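# Stand the held coiled belt upright in a tray compartment

## Task

Lower the coiled belt that one gripper is already holding, buckle included, into any single compartment of the tray so that it rests on its edge like a wheel (not flat on its side) and stays wound up. The tray must remain upright on the table.

## Robot and tools

Robot: two six-joint arms, left_arm and right_arm, each ending in a two-finger parallel gripper. In the scene frame the left base sits near (+0.032, +0.356, 0) m and the right base near (+0.006, -0.231, 0) m, both almost unrotated. A camera stand is fixed behind them. One gripper starts out holding the coiled belt.

Frames: the scene frame has its origin at table-top height, halfway between the nominal bases. +x points out over the table, +y toward left_arm, and +z up. Image left and right do not match arm names. Each gripper has its own axes: the fingers point along its +z and open and close along its y. end_effector_position is the spot between the finger pads, roughly 1 cm short of the tips.

The row of 14 numbers: every movement command uses rows of 14 numbers, each in [-1, 1]. There is one shared row for both arms: left_arm's dx, dy, dz, rx, ry, rz, opening come first, then right_arm's seven in the same order. Always send all 14, even if only one arm should move. The six pose numbers are offsets, not poses. They count from that arm's Hand target as it stood when the action or move began, and run along that Hand target's own gripper axes, not the scene axes. A value of 1.0 equals 0.6 m of travel or 180 degrees of turn. rx, ry, rz together form a single rotation vector. Opening is absolute rather than an offset: +1 is fully open (0.094 m) and -1 is closed. Sending zeros for an arm's six pose numbers asks for its current Hand target again. A 0 in the opening slot is a real command (half open), so repeat the present opening to keep a grip unchanged.

execute_actions(actions, cameras): actions is a list of actions. Each action is up to 15 rows, one per 1/30 s control step. A shorter action repeats its final row until all 15 steps have run. Every row inside an action counts from that action's start pose, so rows do not add up. A following action starts from the new Hand target, so repeating an offset moves the arm further. Images come back only for an empty list or when cameras names them; ["all"] gives every camera.

move(target, speed, blend, opening_speed, grip_force, blocking, cameras): target is either one 14-number row or a list of up to 15 rows. Every row in a list counts from the same starting Hand targets, not from the row before it. speed is in m/s, from 0.002 to 2.9 (default 0.25), and turning is capped at twice that in rad/s. blend is in metres and rounds the corners of a list; 0 stops at each point. opening_speed is the rate per second on the -1 to +1 scale, at least 0.2; use it to close gently. grip_force is the newtons per finger pad, 10 to 50, and it persists until changed. blocking=false returns after about 0.5 s while the motion continues. Paths are straight lines, ignore obstacles, and stop after 10 s. The result adds a "move:" line giving the ending (done, off_target, moving, held, fault) and any limits (paced, held).

Other tools: wait(seconds, 0 to 10) lets the scene run while the last commands hold. stop() brakes a running move. zoom_image(camera, region=[x0, y0, x1, y1]) magnifies part of a recent image, at most 504 pixels per side. The cameras are cam_head_left, cam_head_right, cam_high, cam_low, cam_left_wrist and cam_right_wrist, all 504x504. read_manual gives only the licence texts. finished_scene(scene=1) ends the scene for good.

Results: end_effector_position (m) and end_effector_quat_wxyz are in the scene frame and may be off by a few centimetres. Hand target is the last commanded pose after clipping, and it is the base for the next offsets. Tool commands lists the present openings. grip_measured uses the opening scale; the last Joint positions value per arm is the opening in metres. Joint torques and velocities ("within noise" means still) also appear. The controller limits each step's commanded turn to 40 degrees from the measured orientation. Grippers often stop a little short of target; send zeros or the missing offset to close that gap.

Suggested order: look with the cameras and find the tray and its compartments. Turn the held belt so its coil plane is vertical. Carry it above a compartment, then lower it slowly until it seats. Open the fingers well above grip_measured, lift clear, check the images, and only then call finished_scene.

Avoid: dropping the belt or opening while it still moves; fast contact or pushing a target far past a touch; tipping the tray or knocking anything off the table; the two grippers, wrist cameras or fingers meeting, or one gripper closing on the other; paths near an arm's own base; long holds with an arm stretched out, which heat the motors (MOTOR HOT at 75 °C, a fold at 90 °C, collapse at 100 °C). Loose objects may occasionally get a small push from outside.

Each tool is called after "Call:" by a JSON object that holds its "fn" and its "kwargs", one argument or row to a line.

## Session

Call:
{"fn": "execute_actions", "kwargs": {
  "actions": []
}}

Scene clock: 0.00 s.
left_arm: end_effector_position=(+0.4156, +0.3583, +0.4073) grip_measured=+1.000 end_effector_quat_wxyz=(+0.707, -0.001, +0.707, +0.001) | right_arm: end_effector_position=(+0.4316, +0.0644, +0.2975) grip_measured=-0.802 end_effector_quat_wxyz=(+0.613, -0.601, +0.370, +0.355)
Joint positions: left_arm=[0 1.047 1.047 0 0 0 0.094] | right_arm=[0.275 1.968 1.463 0.518 -1.279 -0.482 0.009]
Joint velocities: within noise
Joint torques (N m): no reading
Heat: left arm: 28 °C; right arm: 29 °C.
Hand target: left_arm +0.4141, +0.3583, +0.4066; +0.705, -0.001, +0.710, +0.001 | right_arm +0.4312, +0.0643, +0.2993; +0.611, -0.600, +0.373, +0.358
Tool commands: left_gripper/opening=+1.0 right_gripper/opening=-1.0

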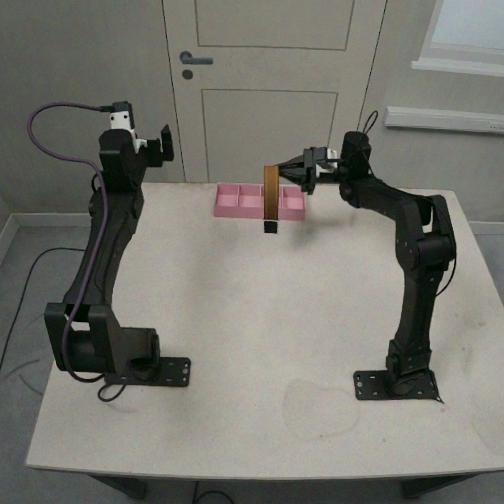

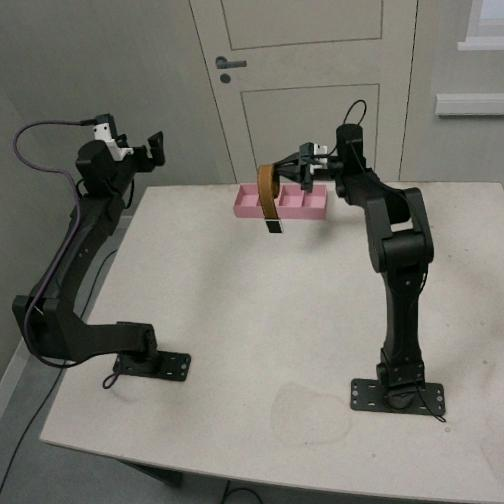

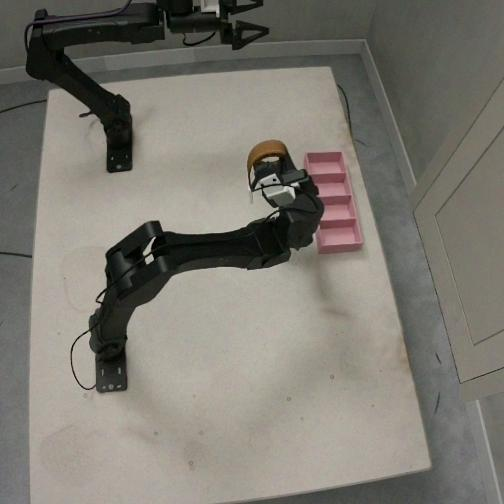

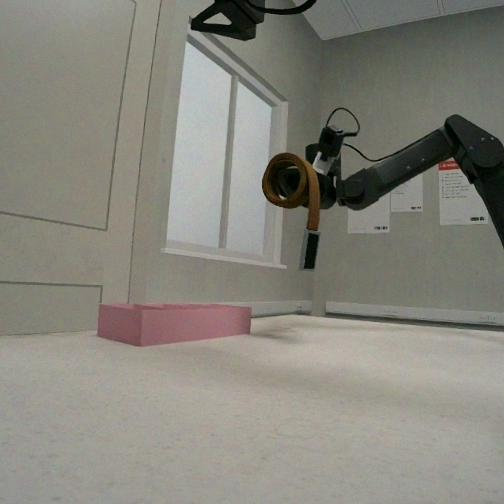

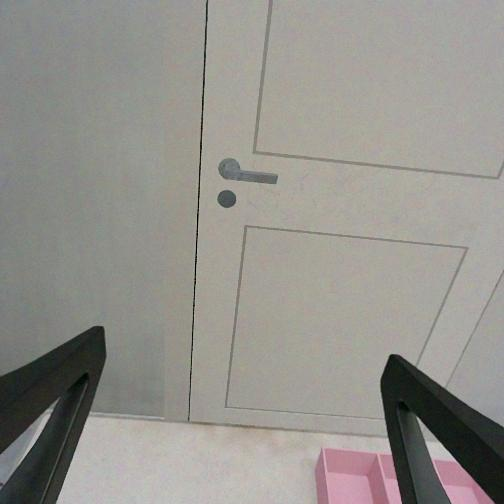

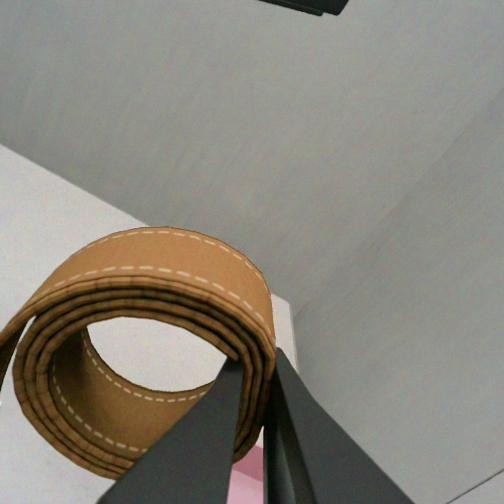

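Call:
{"fn": "zoom_image", "kwargs": {
  "camera": "cam_high",
  "region": [220, 120, 380, 280]
}}

Call:
{"fn": "zoom_image", "kwargs": {
  "camera": "cam_low",
  "region": [80, 110, 400, 370]
}}

Call:
{"fn": "zoom_image", "kwargs": {
  "camera": "cam_head_left",
  "region": [200, 130, 360, 250]
}}

Call:
{"fn": "zoom_image", "kwargs": {
  "camera": "cam_head_right",
  "region": [220, 130, 380, 250]
}}

Call:
{"fn": "zoom_image", "kwargs": {
  "camera": "cam_right_wrist",
  "region": [0, 180, 330, 504]
}}

Scaled by 3.150 from the camera's 504x504 image, which has a finer 720x720 frame.

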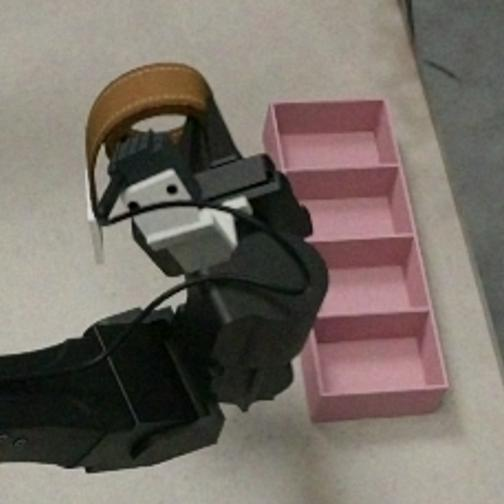

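Scaled by 1.575 from the camera's 504x504 image, which has a finer 720x720 frame.

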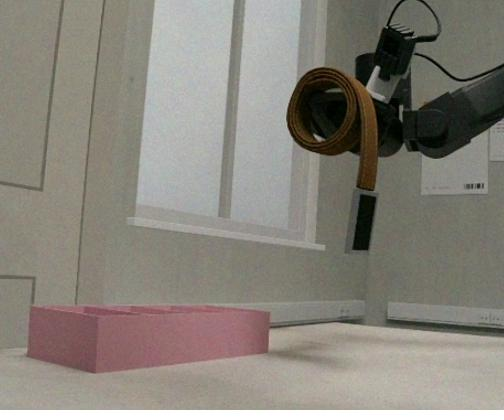

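Scaled by 3.150 from the camera's 504x504 image, which has a finer 720x720 frame.

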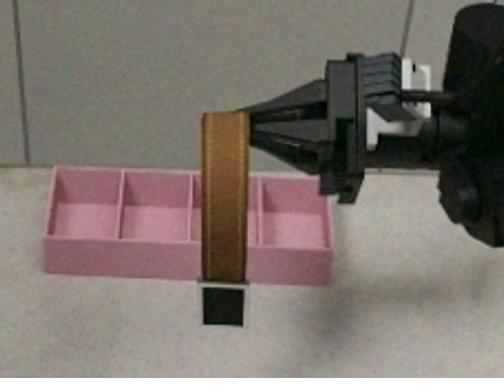

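Scaled by 3.150 from the camera's 504x504 image, which has a finer 720x720 frame.

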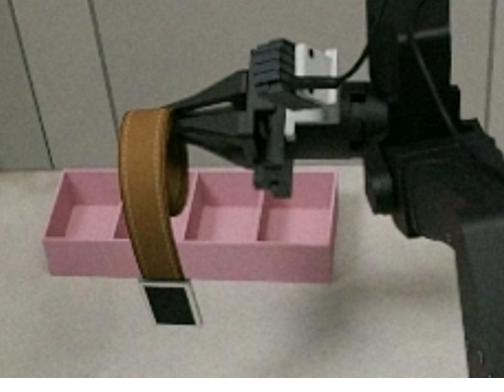

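Scaled by 1.527 from the camera's 504x504 image, which has a finer 720x720 frame.

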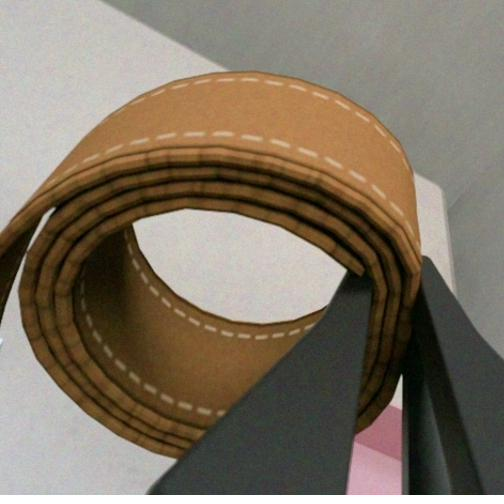

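Call:
{"fn": "move", "kwargs": {
  "target": [0.178, -0.18, 0.343, 0, 0.333, 0, 0.3, 0, 0, 0, 0, 0, 0, -1],
  "cameras": ["all"]
}}

Scene clock: 105.20 s.
left_arm: end_effector_position=(+0.6129, +0.2566, +0.3058) grip_measured=+0.302 end_effector_quat_wxyz=(+0.420, +0.007, +0.907, -0.020) | right_arm: end_effector_position=(+0.4316, +0.0644, +0.2975) grip_measured=-0.802 end_effector_quat_wxyz=(+0.613, -0.601, +0.370, +0.355)
Joint positions: left_arm=[-0.21 2.369 2.844 -1.183 -0.115 -0.137 0.061] | right_arm=[0.275 1.968 1.463 0.518 -1.279 -0.482 0.009]
Joint torques (N m): left_arm=[-0.38 -8.88 7.82 2.14 -0.06 -0.15] | right_arm=[-0.01 -10.66 6.35 1.24 -0.01 0.07]
Heat: left arm: 33 °C; right arm: 31 °C.
Hand target: left_arm +0.6196, +0.2510, +0.2981; +0.256, -0.002, +0.967, +0.001 | right_arm +0.4312, +0.0643, +0.2993; +0.611, -0.600, +0.373, +0.358
Off the commanded pose: left_arm 0.011 m, 20 deg | right_arm 0.002 m, 1 deg.
elbow stopped short (left arm): the move would have taken joint 3 (elbow) straighter than the controller allows.
move: off_target (left_arm)

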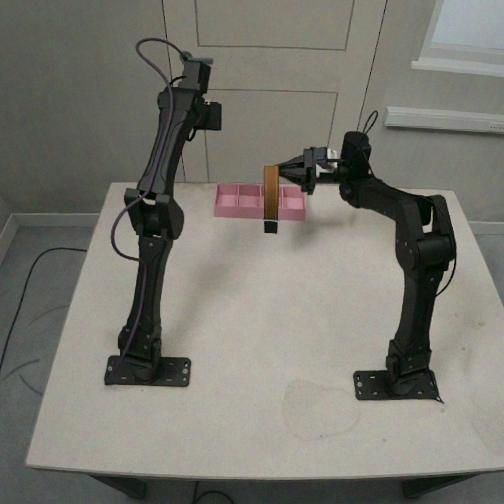

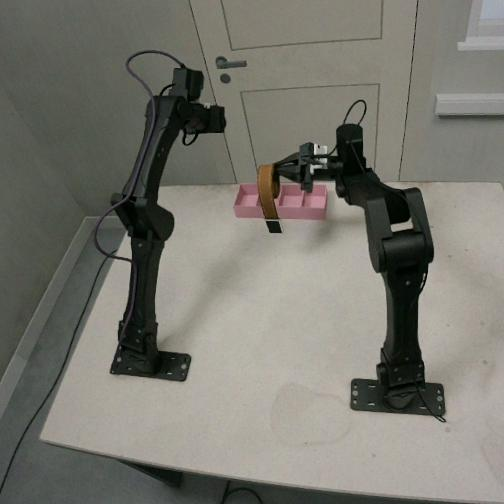

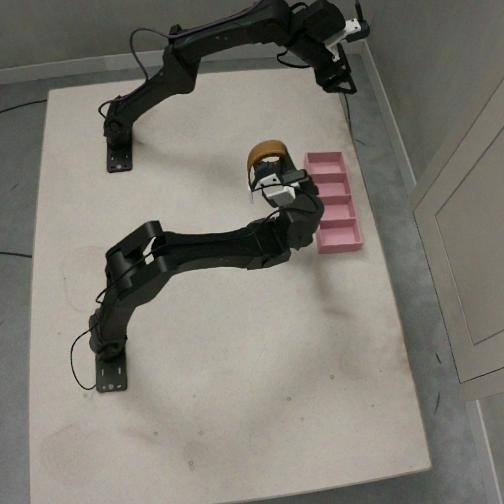

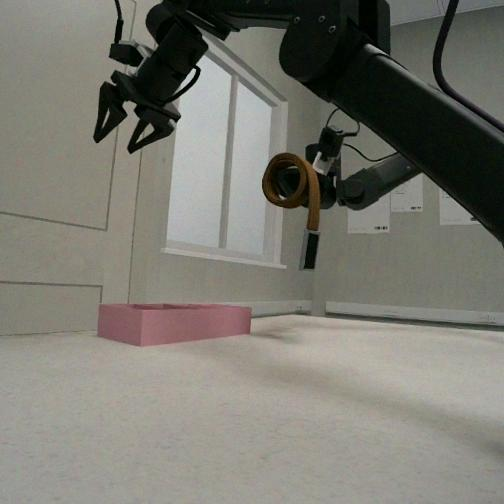

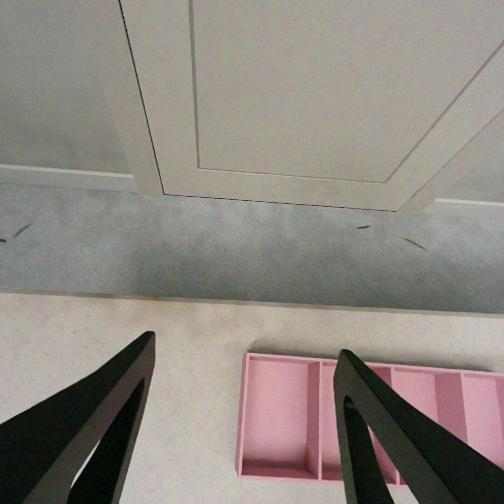

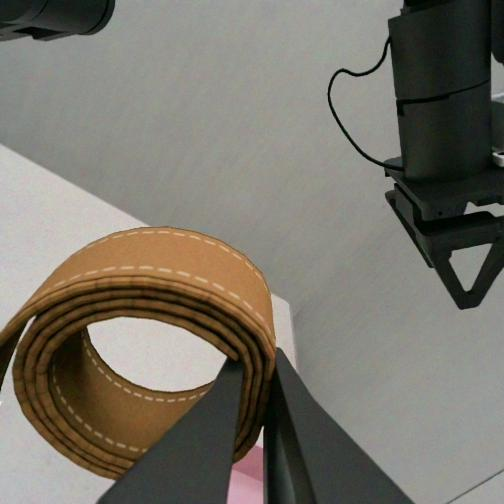

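Call:
{"fn": "move", "kwargs": {
  "target": [0.336, 0.082, -0.217, 0, 0, 0, 0.3, 0.175, 0.023, 0.144, 0, 0, 0, -1],
  "speed": 0.15,
  "cameras": ["all"]
}}

Scene clock: 145.63 s.
left_arm: end_effector_position=(+0.3897, +0.3007, +0.3146) grip_measured=+0.302 end_effector_quat_wxyz=(+0.267, -0.002, +0.964, +0.002) | right_arm: end_effector_position=(+0.4661, +0.1466, +0.1979) grip_measured=-0.802 end_effector_quat_wxyz=(+0.605, -0.601, +0.378, +0.361)
Joint positions: left_arm=[-0.216 1.612 1.996 -1.425 -0.114 -0.185 0.061] | right_arm=[0.416 2.32 1.622 0.681 -1.14 -0.486 0.009]
Joint torques (N m): left_arm=[-0.54 -6.49 4.6 1.31 -0.04 -0.1] | right_arm=[0.27 -11.54 7.72 1.62 0.01 0.06]
Heat: left arm: 31 °C; right arm: 32 °C.
Hand target: left_arm +0.3797, +0.2994, +0.3117; +0.256, -0.002, +0.967, +0.001 | right_arm +0.4699, +0.1500, +0.2000; +0.610, -0.600, +0.373, +0.359
Off the commanded pose: left_arm 0.010 m, 1 deg | right_arm 0.006 m, 1 deg.
move: done

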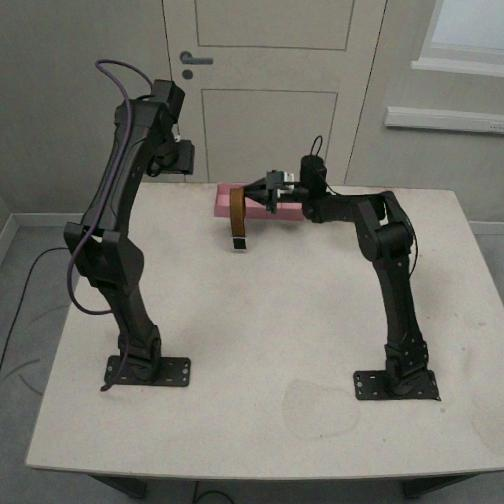

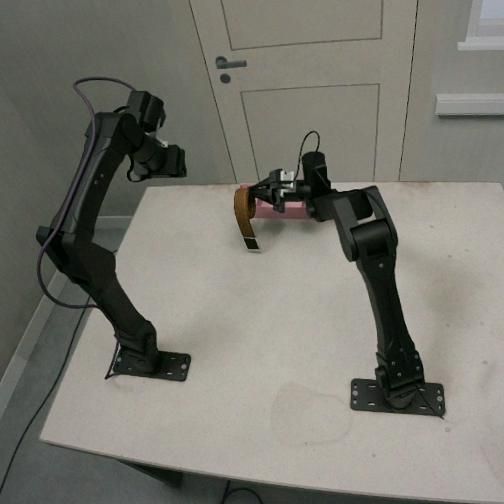

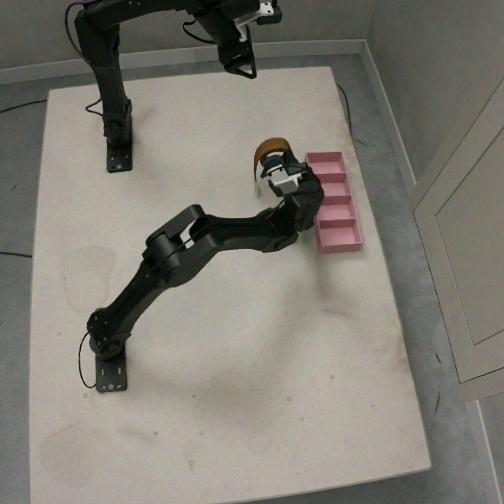

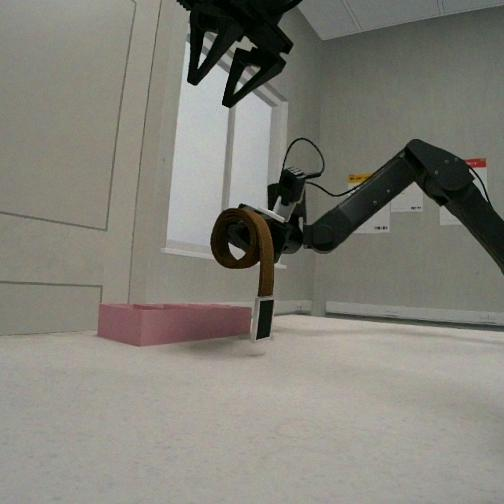

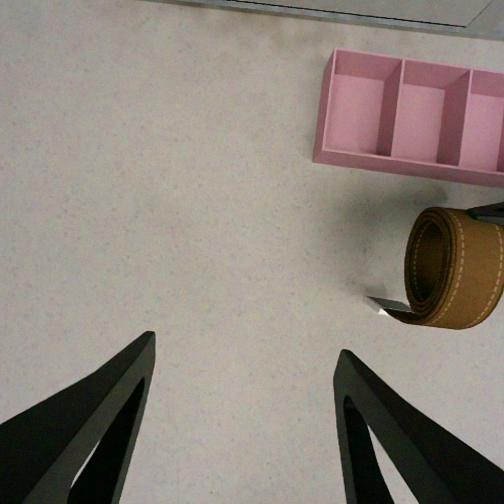

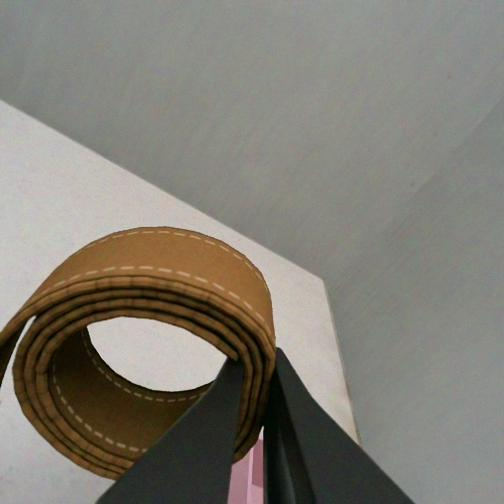

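Call:
{"fn": "zoom_image", "kwargs": {
  "camera": "cam_left_wrist",
  "region": [344, 180, 504, 340]
}}

Call:
{"fn": "zoom_image", "kwargs": {
  "camera": "cam_low",
  "region": [180, 180, 340, 360]
}}

Scaled by 3.150 from the camera's 504x504 image, which has a finer 720x720 frame.

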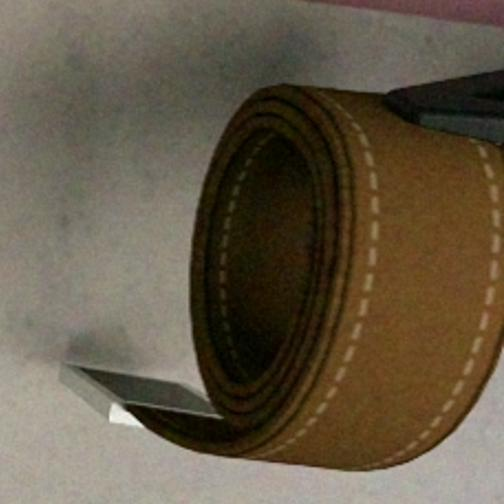

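Scaled by 2.800 from the camera's 504x504 image, which has a finer 720x720 frame.

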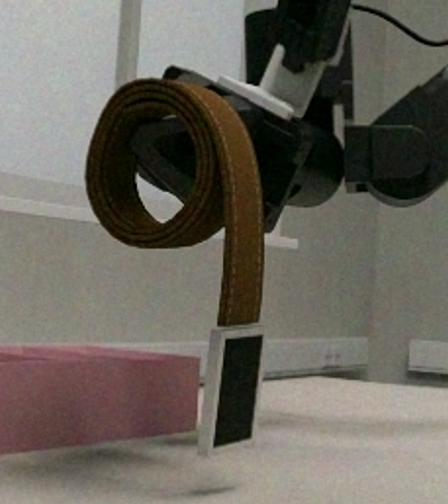

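Call:
{"fn": "move", "kwargs": {
  "target": [0, -0.1667, 0, 0, 0, 0, 0.3, 0, 0, 0, 0, 0, 0, -1],
  "speed": 0.2,
  "cameras": ["cam_left_wrist", "cam_low", "cam_high"]
}}

Scene clock: 164.17 s.
left_arm: end_effector_position=(+0.3787, +0.1982, +0.3156) grip_measured=+0.302 end_effector_quat_wxyz=(+0.264, +0.002, +0.964, -0.010) | right_arm: end_effector_position=(+0.4663, +0.1466, +0.1980) grip_measured=-0.802 end_effector_quat_wxyz=(+0.605, -0.600, +0.378, +0.361)
Joint positions: left_arm=[-0.551 1.747 2.166 -1.512 -0.25 -0.481 0.061] | right_arm=[0.416 2.32 1.622 0.681 -1.14 -0.486 0.009]
Joint torques (N m): left_arm=[-0.01 -4.48 7.5 1.22 -0.29 -0.09] | right_arm=[0.36 -11.58 7.87 1.54 0.01 0.07]
Heat: left arm: 31 °C; right arm: 34 °C.
Hand target: left_arm +0.3801, +0.1994, +0.3117; +0.256, -0.002, +0.967, +0.001 | right_arm +0.4699, +0.1500, +0.2000; +0.610, -0.599, +0.373, +0.358
Off the commanded pose: left_arm 0.004 m, 2 deg | right_arm 0.005 m, 1 deg.
move: done
Images, in order (width x height): cam_high 504x504, cam_low 504x504, cam_left_wrist 504x504.

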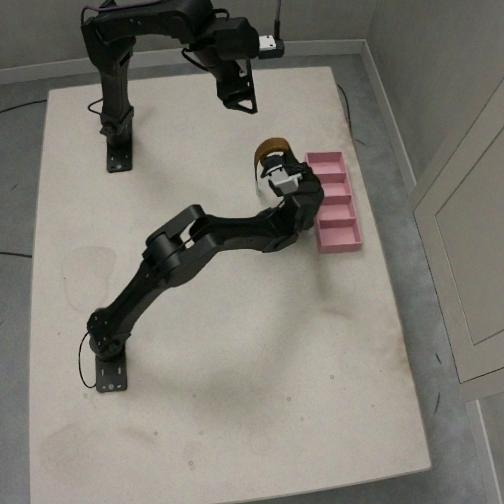

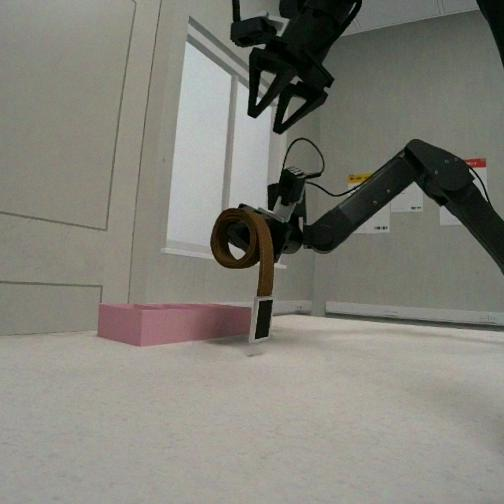

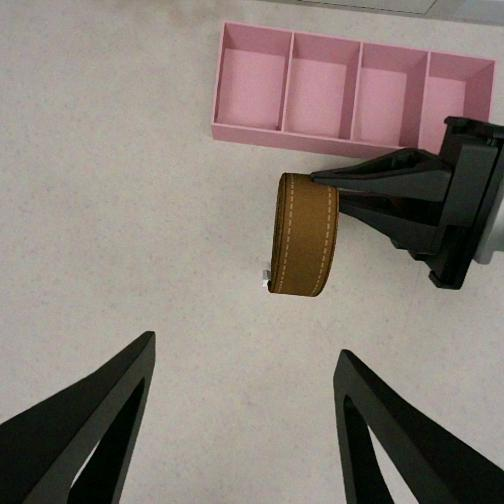

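Call:
{"fn": "move", "kwargs": {
  "target": [0.0368, -0.0483, 0.1163, 0, 0, 0, 0.3, 0, 0, 0, 0, 0, 0, -1],
  "speed": 0.12,
  "cameras": ["cam_left_wrist", "cam_low", "cam_right_wrist", "cam_head_left"]
}}

Scene clock: 188.73 s.
left_arm: end_effector_position=(+0.3971, +0.1695, +0.2400) grip_measured=+0.302 end_effector_quat_wxyz=(+0.251, +0.002, +0.968, -0.002) | right_arm: end_effector_position=(+0.4663, +0.1466, +0.1980) grip_measured=-0.802 end_effector_quat_wxyz=(+0.605, -0.600, +0.378, +0.361)
Joint positions: left_arm=[-0.596 1.747 1.841 -1.23 -0.271 -0.529 0.061] | right_arm=[0.416 2.32 1.622 0.681 -1.14 -0.486 0.009]
Joint torques (N m): left_arm=[-0.39 -7.94 5.26 1.52 -0.31 -0.11] | right_arm=[0.29 -11.54 7.97 1.59 0 0.11]
Heat: left arm: 31 °C; right arm: 36 °C.
Hand target: left_arm +0.3955, +0.1704, +0.2401; +0.256, -0.002, +0.967, +0.001 | right_arm +0.4699, +0.1500, +0.2000; +0.610, -0.599, +0.373, +0.358
Off the commanded pose: left_arm 0.002 m, 1 deg | right_arm 0.005 m, 1 deg.
move: done
Images, in order (width x height): cam_head_left 504x504, cam_low 504x504, cam_left_wrist 504x504, cam_right_wrist 504x504.

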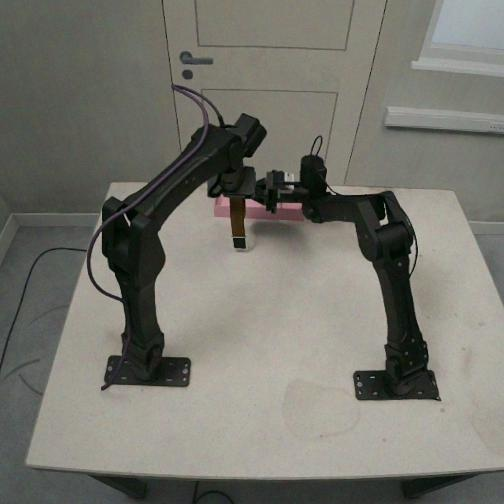

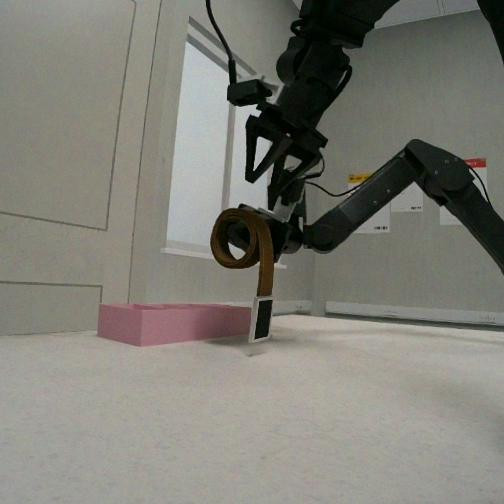

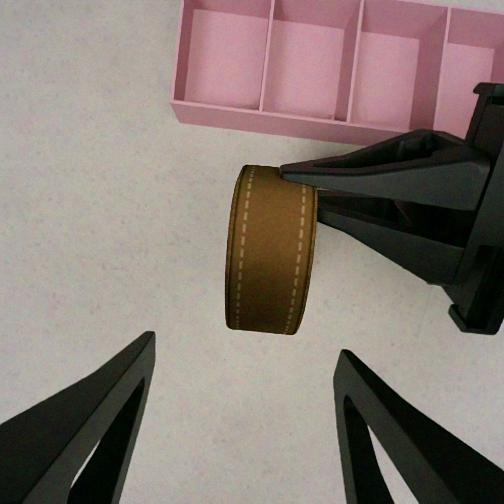

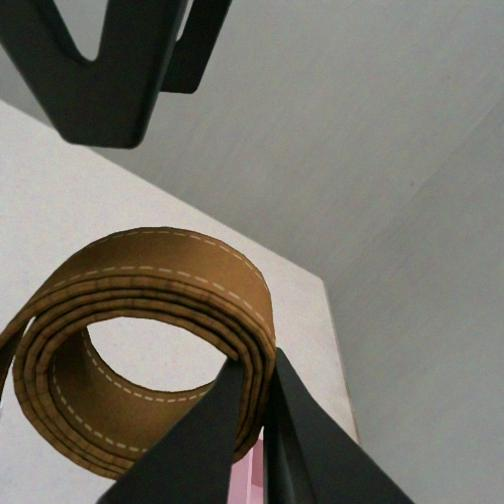

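Call:
{"fn": "move", "kwargs": {
  "target": [0, -0.0067, 0.095, 0, 0, 0, 0.3, 0, 0, 0, 0, 0, 0, -1],
  "speed": 0.06,
  "cameras": ["cam_left_wrist", "cam_low", "cam_right_wrist", "cam_head_right"]
}}

Scene clock: 210.67 s.
left_arm: end_effector_position=(+0.4213, +0.1646, +0.2053) grip_measured=+0.302 end_effector_quat_wxyz=(+0.268, -0.005, +0.963, -0.010) | right_arm: end_effector_position=(+0.4663, +0.1466, +0.1980) grip_measured=-0.802 end_effector_quat_wxyz=(+0.605, -0.600, +0.378, +0.361)
Joint positions: left_arm=[-0.573 1.763 1.699 -1.029 -0.269 -0.515 0.061] | right_arm=[0.416 2.32 1.622 0.681 -1.14 -0.486 0.009]
Joint torques (N m): left_arm=[0.58 -5.7 5.71 1.59 -0.17 0.1] | right_arm=[0.27 -11.64 7.91 1.6 0.01 0.06]
Heat: left arm: 30 °C; right arm: 36 °C.
Hand target: left_arm +0.4237, +0.1666, +0.1904; +0.256, -0.002, +0.967, +0.001 | right_arm +0.4699, +0.1500, +0.2000; +0.610, -0.599, +0.373, +0.358
Off the commanded pose: left_arm 0.015 m, 2 deg | right_arm 0.005 m, 1 deg.
move: off_target (left_arm)
Images, in order (width x height): cam_head_right 504x504, cam_low 504x504, cam_left_wrist 504x504, cam_right_wrist 504x504.

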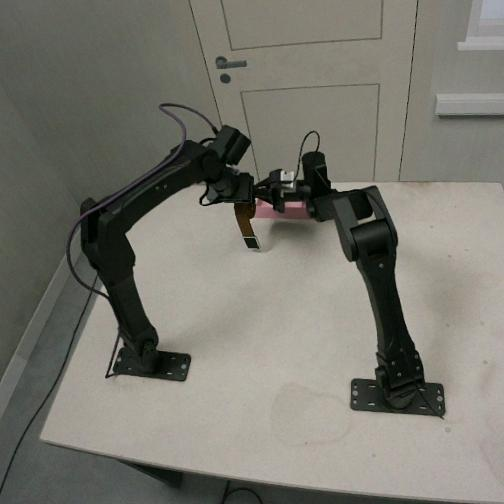

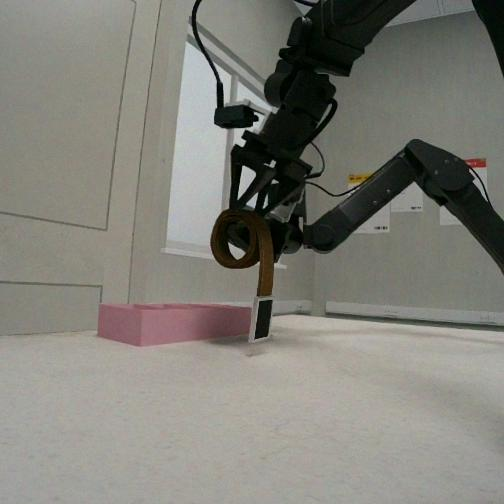

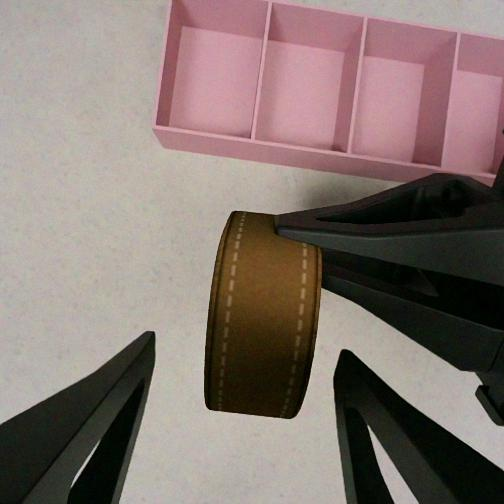

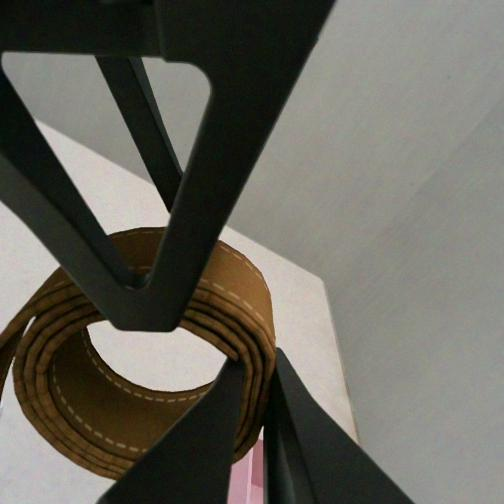

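Call:
{"fn": "move", "kwargs": {
  "target": [0, 0, 0, 0, 0, 0, 0.3, 0, 0, 0, 0, 0, 0, -1],
  "speed": 0.06
}}

Call:
{"fn": "zoom_image", "kwargs": {
  "camera": "cam_low",
  "region": [180, 100, 340, 360]
}}

Scene clock: 213.73 s.
left_arm: end_effector_position=(+0.4213, +0.1645, +0.2054) grip_measured=+0.302 end_effector_quat_wxyz=(+0.268, -0.006, +0.963, -0.010) | right_arm: end_effector_position=(+0.4663, +0.1466, +0.1980) grip_measured=-0.802 end_effector_quat_wxyz=(+0.605, -0.600, +0.378, +0.361)
Joint positions: left_arm=[-0.573 1.763 1.699 -1.028 -0.269 -0.515 0.061] | right_arm=[0.416 2.32 1.622 0.681 -1.14 -0.486 0.009]
Joint torques (N m): left_arm=[0.58 -5.71 5.71 1.58 -0.17 0.11] | right_arm=[0.24 -11.54 7.92 1.57 0.01 0.12]
Heat: left arm: 31 °C; right arm: 36 °C.
Hand target: left_arm +0.4237, +0.1666, +0.1904; +0.256, -0.002, +0.967, +0.001 | right_arm +0.4699, +0.1500, +0.2000; +0.610, -0.599, +0.373, +0.358
Off the commanded pose: left_arm 0.015 m, 2 deg | right_arm 0.005 m, 1 deg.
move: off_target (left_arm)

Scaled by 1.938 from the camera's 504x504 image, which has a finer 720x720 frame.
This view is cut from an older image: the scene may have changed since it was taken.

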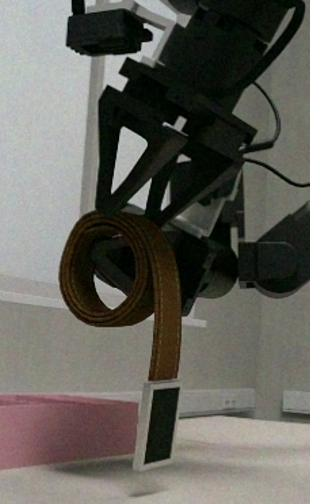

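Call:
{"fn": "execute_actions", "kwargs": {
  "actions": [],
  "cameras": ["cam_left_wrist", "cam_right_wrist"]
}}

Call:
{"fn": "zoom_image", "kwargs": {
  "camera": "cam_left_wrist",
  "region": [250, 160, 504, 414]
}}

Call:
{"fn": "zoom_image", "kwargs": {
  "camera": "cam_right_wrist",
  "region": [0, 180, 300, 480]
}}

Scene clock: 234.23 s.
left_arm: end_effector_position=(+0.4213, +0.1645, +0.2054) grip_measured=+0.302 end_effector_quat_wxyz=(+0.268, -0.006, +0.963, -0.010) | right_arm: end_effector_position=(+0.4663, +0.1466, +0.1980) grip_measured=-0.802 end_effector_quat_wxyz=(+0.605, -0.600, +0.378, +0.361)
Joint positions: left_arm=[-0.573 1.763 1.699 -1.028 -0.269 -0.515 0.061] | right_arm=[0.416 2.32 1.622 0.681 -1.14 -0.486 0.009]
Joint velocities: within noise
Joint torques (N m): left_arm=[0.58 -5.74 5.68 1.58 -0.18 0.12] | right_arm=[0.28 -11.58 7.88 1.54 0.02 0.12]
Heat: left arm: 31 °C; right arm: 37 °C.
Hand target: left_arm +0.4237, +0.1666, +0.1904; +0.256, -0.002, +0.967, +0.001 | right_arm +0.4699, +0.1500, +0.2000; +0.610, -0.599, +0.373, +0.358
Tool commands: left_gripper/opening=+0.3 right_gripper/opening=-1.0
Off the commanded pose: left_arm 0.015 m, 2 deg | right_arm 0.005 m, 1 deg.
Images, in order (width x height): cam_left_wrist 504x504, cam_right_wrist 504x504.

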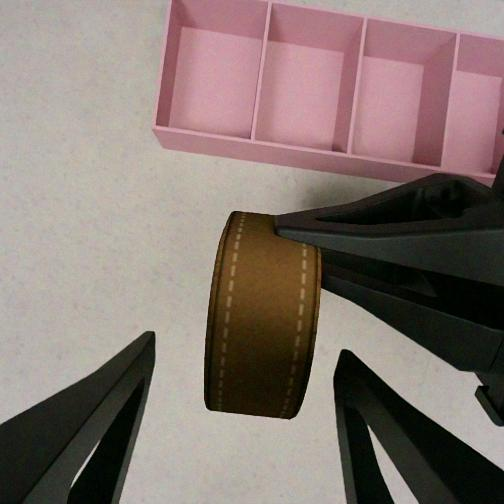

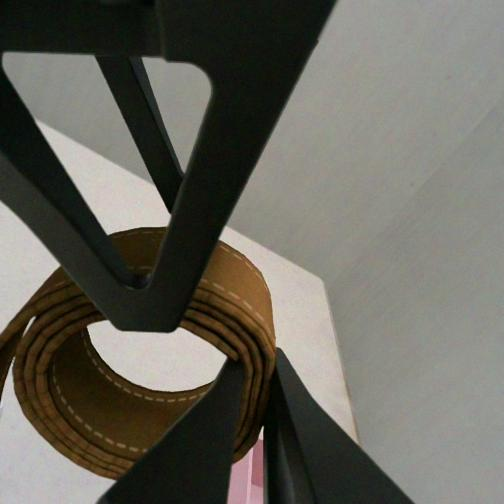

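Scaled by 1.984 from the camera's 504x504 image, which has a finer 720x720 frame.

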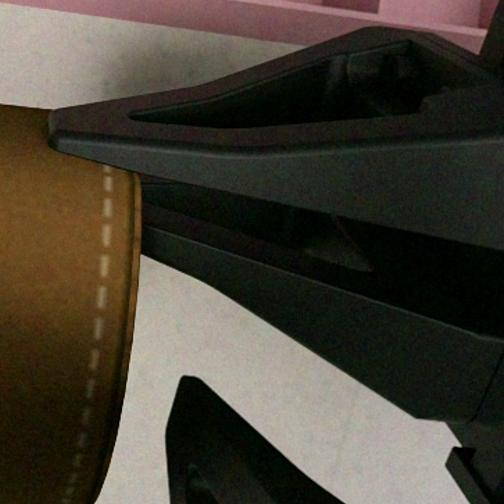

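Scaled by 1.680 from the camera's 504x504 image, which has a finer 720x720 frame.

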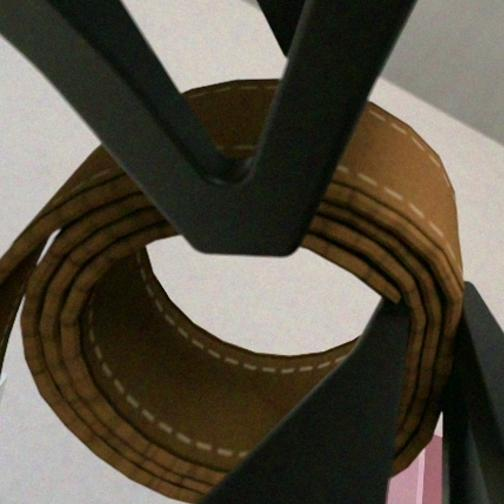

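Call:
{"fn": "move", "kwargs": {
  "target": [0.052, -0.001, -0.0895, 0, -0.113, 0, 0.3, 0, 0, 0, 0, 0, 0, -1],
  "speed": 0.1,
  "cameras": ["cam_left_wrist", "cam_right_wrist", "cam_low"]
}}

Scene clock: 249.63 s.
left_arm: end_effector_position=(+0.3737, +0.1621, +0.2198) grip_measured=+0.302 end_effector_quat_wxyz=(+0.416, +0.004, +0.909, +0.001) | right_arm: end_effector_position=(+0.4663, +0.1466, +0.1980) grip_measured=-0.802 end_effector_quat_wxyz=(+0.605, -0.600, +0.378, +0.361)
Joint positions: left_arm=[-0.763 1.438 1.242 -0.675 -0.547 -0.547 0.061] | right_arm=[0.416 2.32 1.622 0.681 -1.14 -0.486 0.009]
Joint torques (N m): left_arm=[-0.34 -6.75 5.78 1.86 -0.46 -0.11] | right_arm=[0.28 -11.56 7.84 1.61 0.03 0.09]
Heat: left arm: 31 °C; right arm: 37 °C.
Hand target: left_arm +0.3701, +0.1658, +0.2218; +0.423, -0.002, +0.906, +0.001 | right_arm +0.4699, +0.1500, +0.2000; +0.610, -0.599, +0.373, +0.358
Off the commanded pose: left_arm 0.006 m, 1 deg | right_arm 0.005 m, 1 deg.
move: done
Images, in order (width x height): cam_low 504x504, cam_left_wrist 504x504, cam_right_wrist 504x504.

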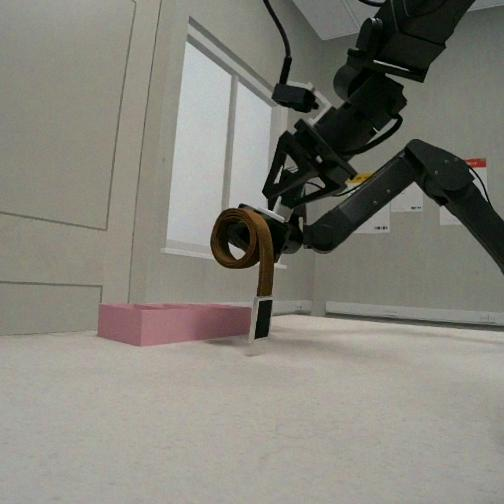

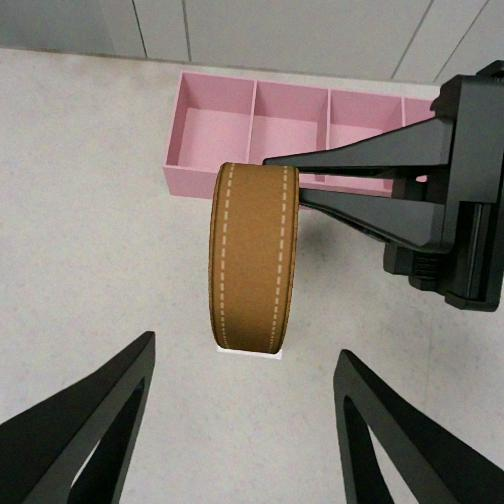

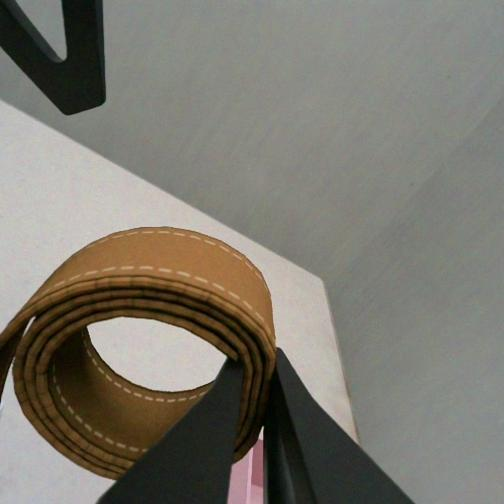

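Call:
{"fn": "move", "kwargs": {
  "target": [0, 0.0055, 0.0933, 0, 0, 0, 0.3, 0, 0, 0, 0, 0, 0, -1],
  "speed": 0.08,
  "cameras": ["cam_left_wrist", "cam_right_wrist", "cam_low"]
}}

Scene clock: 256.83 s.
left_arm: end_effector_position=(+0.4126, +0.1666, +0.1993) grip_measured=+0.302 end_effector_quat_wxyz=(+0.433, -0.008, +0.901, -0.011) | right_arm: end_effector_position=(+0.4663, +0.1466, +0.1980) grip_measured=-0.802 end_effector_quat_wxyz=(+0.605, -0.600, +0.378, +0.361)
Joint positions: left_arm=[-0.669 1.507 1.186 -0.467 -0.492 -0.476 0.061] | right_arm=[0.416 2.32 1.622 0.681 -1.14 -0.486 0.009]
Joint torques (N m): left_arm=[0.46 -4.36 6.09 1.98 -0.27 0.12] | right_arm=[0.14 -11.64 7.97 1.6 -0.02 0.11]
Heat: left arm: 31 °C; right arm: 37 °C.
Hand target: left_arm +0.4129, +0.1693, +0.1857; +0.422, -0.002, +0.906, +0.001 | right_arm +0.4699, +0.1500, +0.2000; +0.610, -0.599, +0.373, +0.358
Off the commanded pose: left_arm 0.014 m, 2 deg | right_arm 0.005 m, 1 deg.
move: off_target (left_arm)
Images, in order (width x height): cam_low 504x504, cam_left_wrist 504x504, cam_right_wrist 504x504.

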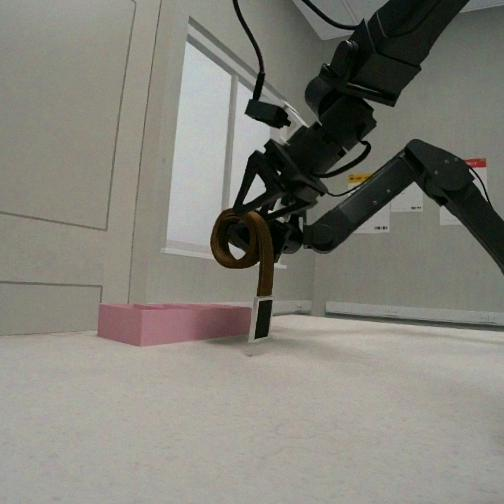

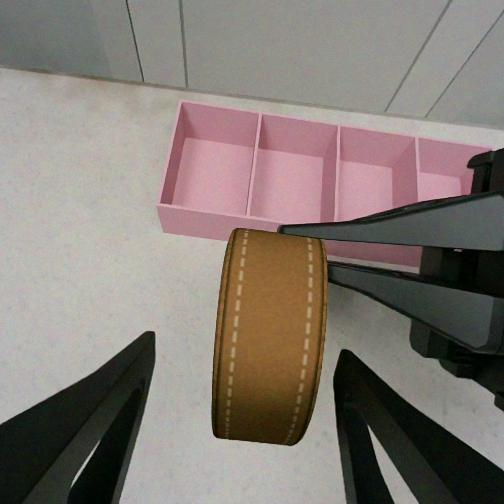

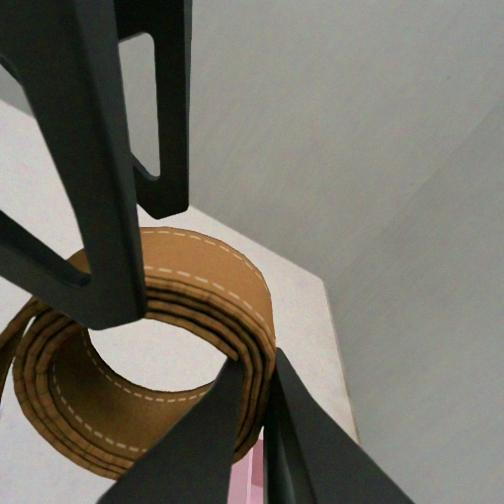

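Call:
{"fn": "move", "kwargs": {
  "target": [0.0175, -0.0025, 0.0215, 0, 0, 0, 0.3, 0, 0, 0, 0, 0, 0, -1],
  "speed": 0.08,
  "cameras": ["cam_left_wrist", "cam_right_wrist", "cam_low"]
}}

Scene clock: 265.10 s.
left_arm: end_effector_position=(+0.4157, +0.1637, +0.1842) grip_measured=+0.302 end_effector_quat_wxyz=(+0.434, -0.007, +0.901, -0.012) | right_arm: end_effector_position=(+0.4663, +0.1466, +0.1980) grip_measured=-0.802 end_effector_quat_wxyz=(+0.605, -0.600, +0.378, +0.361)
Joint positions: left_arm=[-0.669 1.527 1.143 -0.399 -0.489 -0.474 0.061] | right_arm=[0.416 2.32 1.622 0.681 -1.14 -0.486 0.009]
Joint torques (N m): left_arm=[0.61 -4.38 6.01 1.97 -0.25 0.11] | right_arm=[0.23 -11.55 7.9 1.55 0.02 0.07]
Heat: left arm: 31 °C; right arm: 37 °C.
Hand target: left_arm +0.4161, +0.1677, +0.1695; +0.423, -0.002, +0.906, +0.001 | right_arm +0.4699, +0.1500, +0.2000; +0.610, -0.599, +0.373, +0.358
Off the commanded pose: left_arm 0.015 m, 2 deg | right_arm 0.005 m, 1 deg.
move: off_target (left_arm)
Images, in order (width x height): cam_low 504x504, cam_left_wrist 504x504, cam_right_wrist 504x504.

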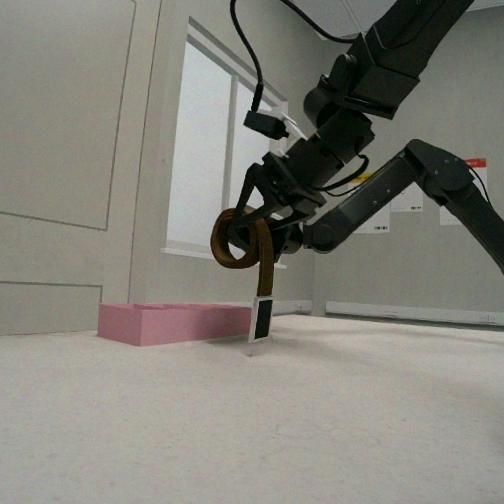

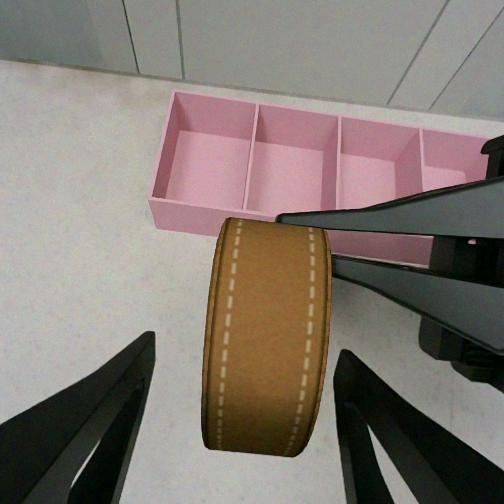

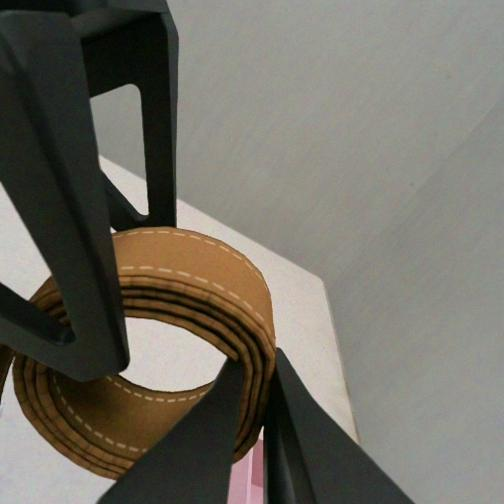

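Call:
{"fn": "move", "kwargs": {
  "target": [0, -0.0083, 0, 0, 0, 0, 0.3, 0, 0, 0, 0, 0, 0, -1],
  "speed": 0.08,
  "cameras": ["cam_left_wrist", "cam_right_wrist"]
}}

Scene clock: 269.33 s.
left_arm: end_effector_position=(+0.4163, +0.1632, +0.1797) grip_measured=+0.302 end_effector_quat_wxyz=(+0.430, -0.006, +0.903, -0.009) | right_arm: end_effector_position=(+0.4663, +0.1466, +0.1980) grip_measured=-0.802 end_effector_quat_wxyz=(+0.605, -0.600, +0.378, +0.361)
Joint positions: left_arm=[-0.669 1.538 1.143 -0.399 -0.489 -0.474 0.061] | right_arm=[0.416 2.32 1.622 0.681 -1.14 -0.486 0.009]
Joint velocities: left_arm=[within noise] | right_arm=[0.007 0.007 0.017 -0.051 -0.168 -0.037 0]
Joint torques (N m): left_arm=[-0.32 -4.33 6.99 1.9 -0.34 -0.01] | right_arm=[0.18 -11.59 8.01 1.58 0.02 0.05]
Heat: left arm: 32 °C; right arm: 37 °C.
Hand target: left_arm +0.4161, +0.1628, +0.1694; +0.422, -0.002, +0.906, +0.001 | right_arm +0.4699, +0.1500, +0.2000; +0.610, -0.599, +0.373, +0.358
Off the commanded pose: left_arm 0.010 m, 2 deg | right_arm 0.005 m, 1 deg.
move: done
Images, in order (width x height): cam_left_wrist 504x504, cam_right_wrist 504x504.

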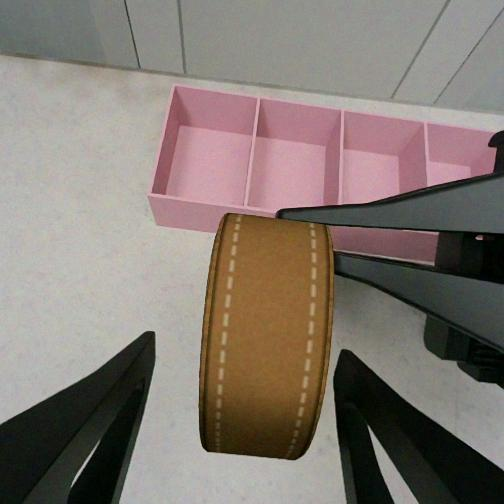

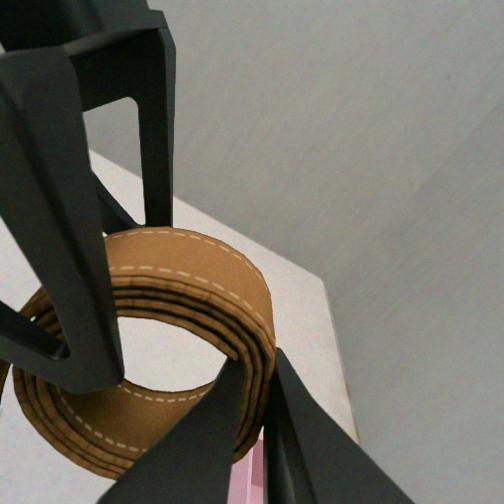

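Call:
{"fn": "move", "kwargs": {
  "target": [0, -0.012, 0, 0, 0, 0, 0.3, 0, 0, 0, 0, 0, 0, -1],
  "speed": 0.08,
  "cameras": ["cam_left_wrist", "cam_right_wrist"]
}}

Scene clock: 272.37 s.
left_arm: end_effector_position=(+0.4143, +0.1575, +0.1730) grip_measured=+0.302 end_effector_quat_wxyz=(+0.425, +0.001, +0.905, -0.006) | right_arm: end_effector_position=(+0.4663, +0.1466, +0.1980) grip_measured=-0.802 end_effector_quat_wxyz=(+0.605, -0.600, +0.378, +0.361)
Joint positions: left_arm=[-0.685 1.556 1.143 -0.399 -0.497 -0.479 0.061] | right_arm=[0.416 2.32 1.622 0.681 -1.14 -0.486 0.009]
Joint torques (N m): left_arm=[-0.4 -4.45 8.55 1.79 -0.39 -0.09] | right_arm=[0.16 -11.63 7.92 1.62 0 0.09]
Heat: left arm: 32 °C; right arm: 37 °C.
Hand target: left_arm +0.4161, +0.1556, +0.1695; +0.423, -0.002, +0.906, +0.001 | right_arm +0.4699, +0.1500, +0.2000; +0.610, -0.599, +0.373, +0.358
Off the commanded pose: left_arm 0.004 m, 1 deg | right_arm 0.005 m, 1 deg.
move: done
Images, in order (width x height): cam_left_wrist 504x504, cam_right_wrist 504x504.

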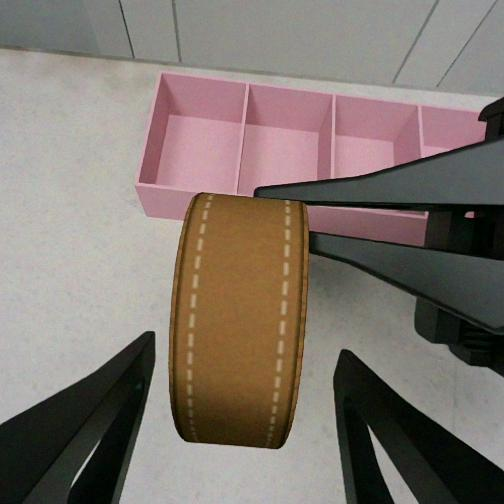

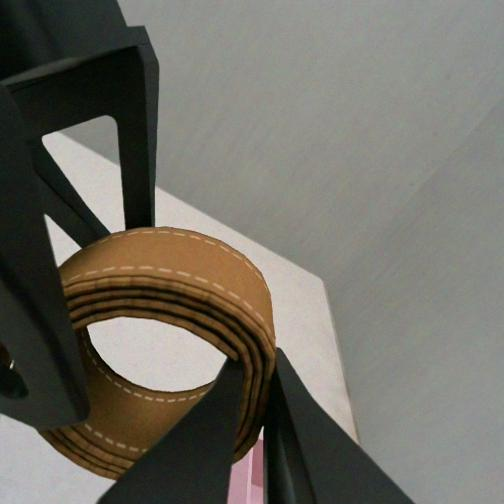

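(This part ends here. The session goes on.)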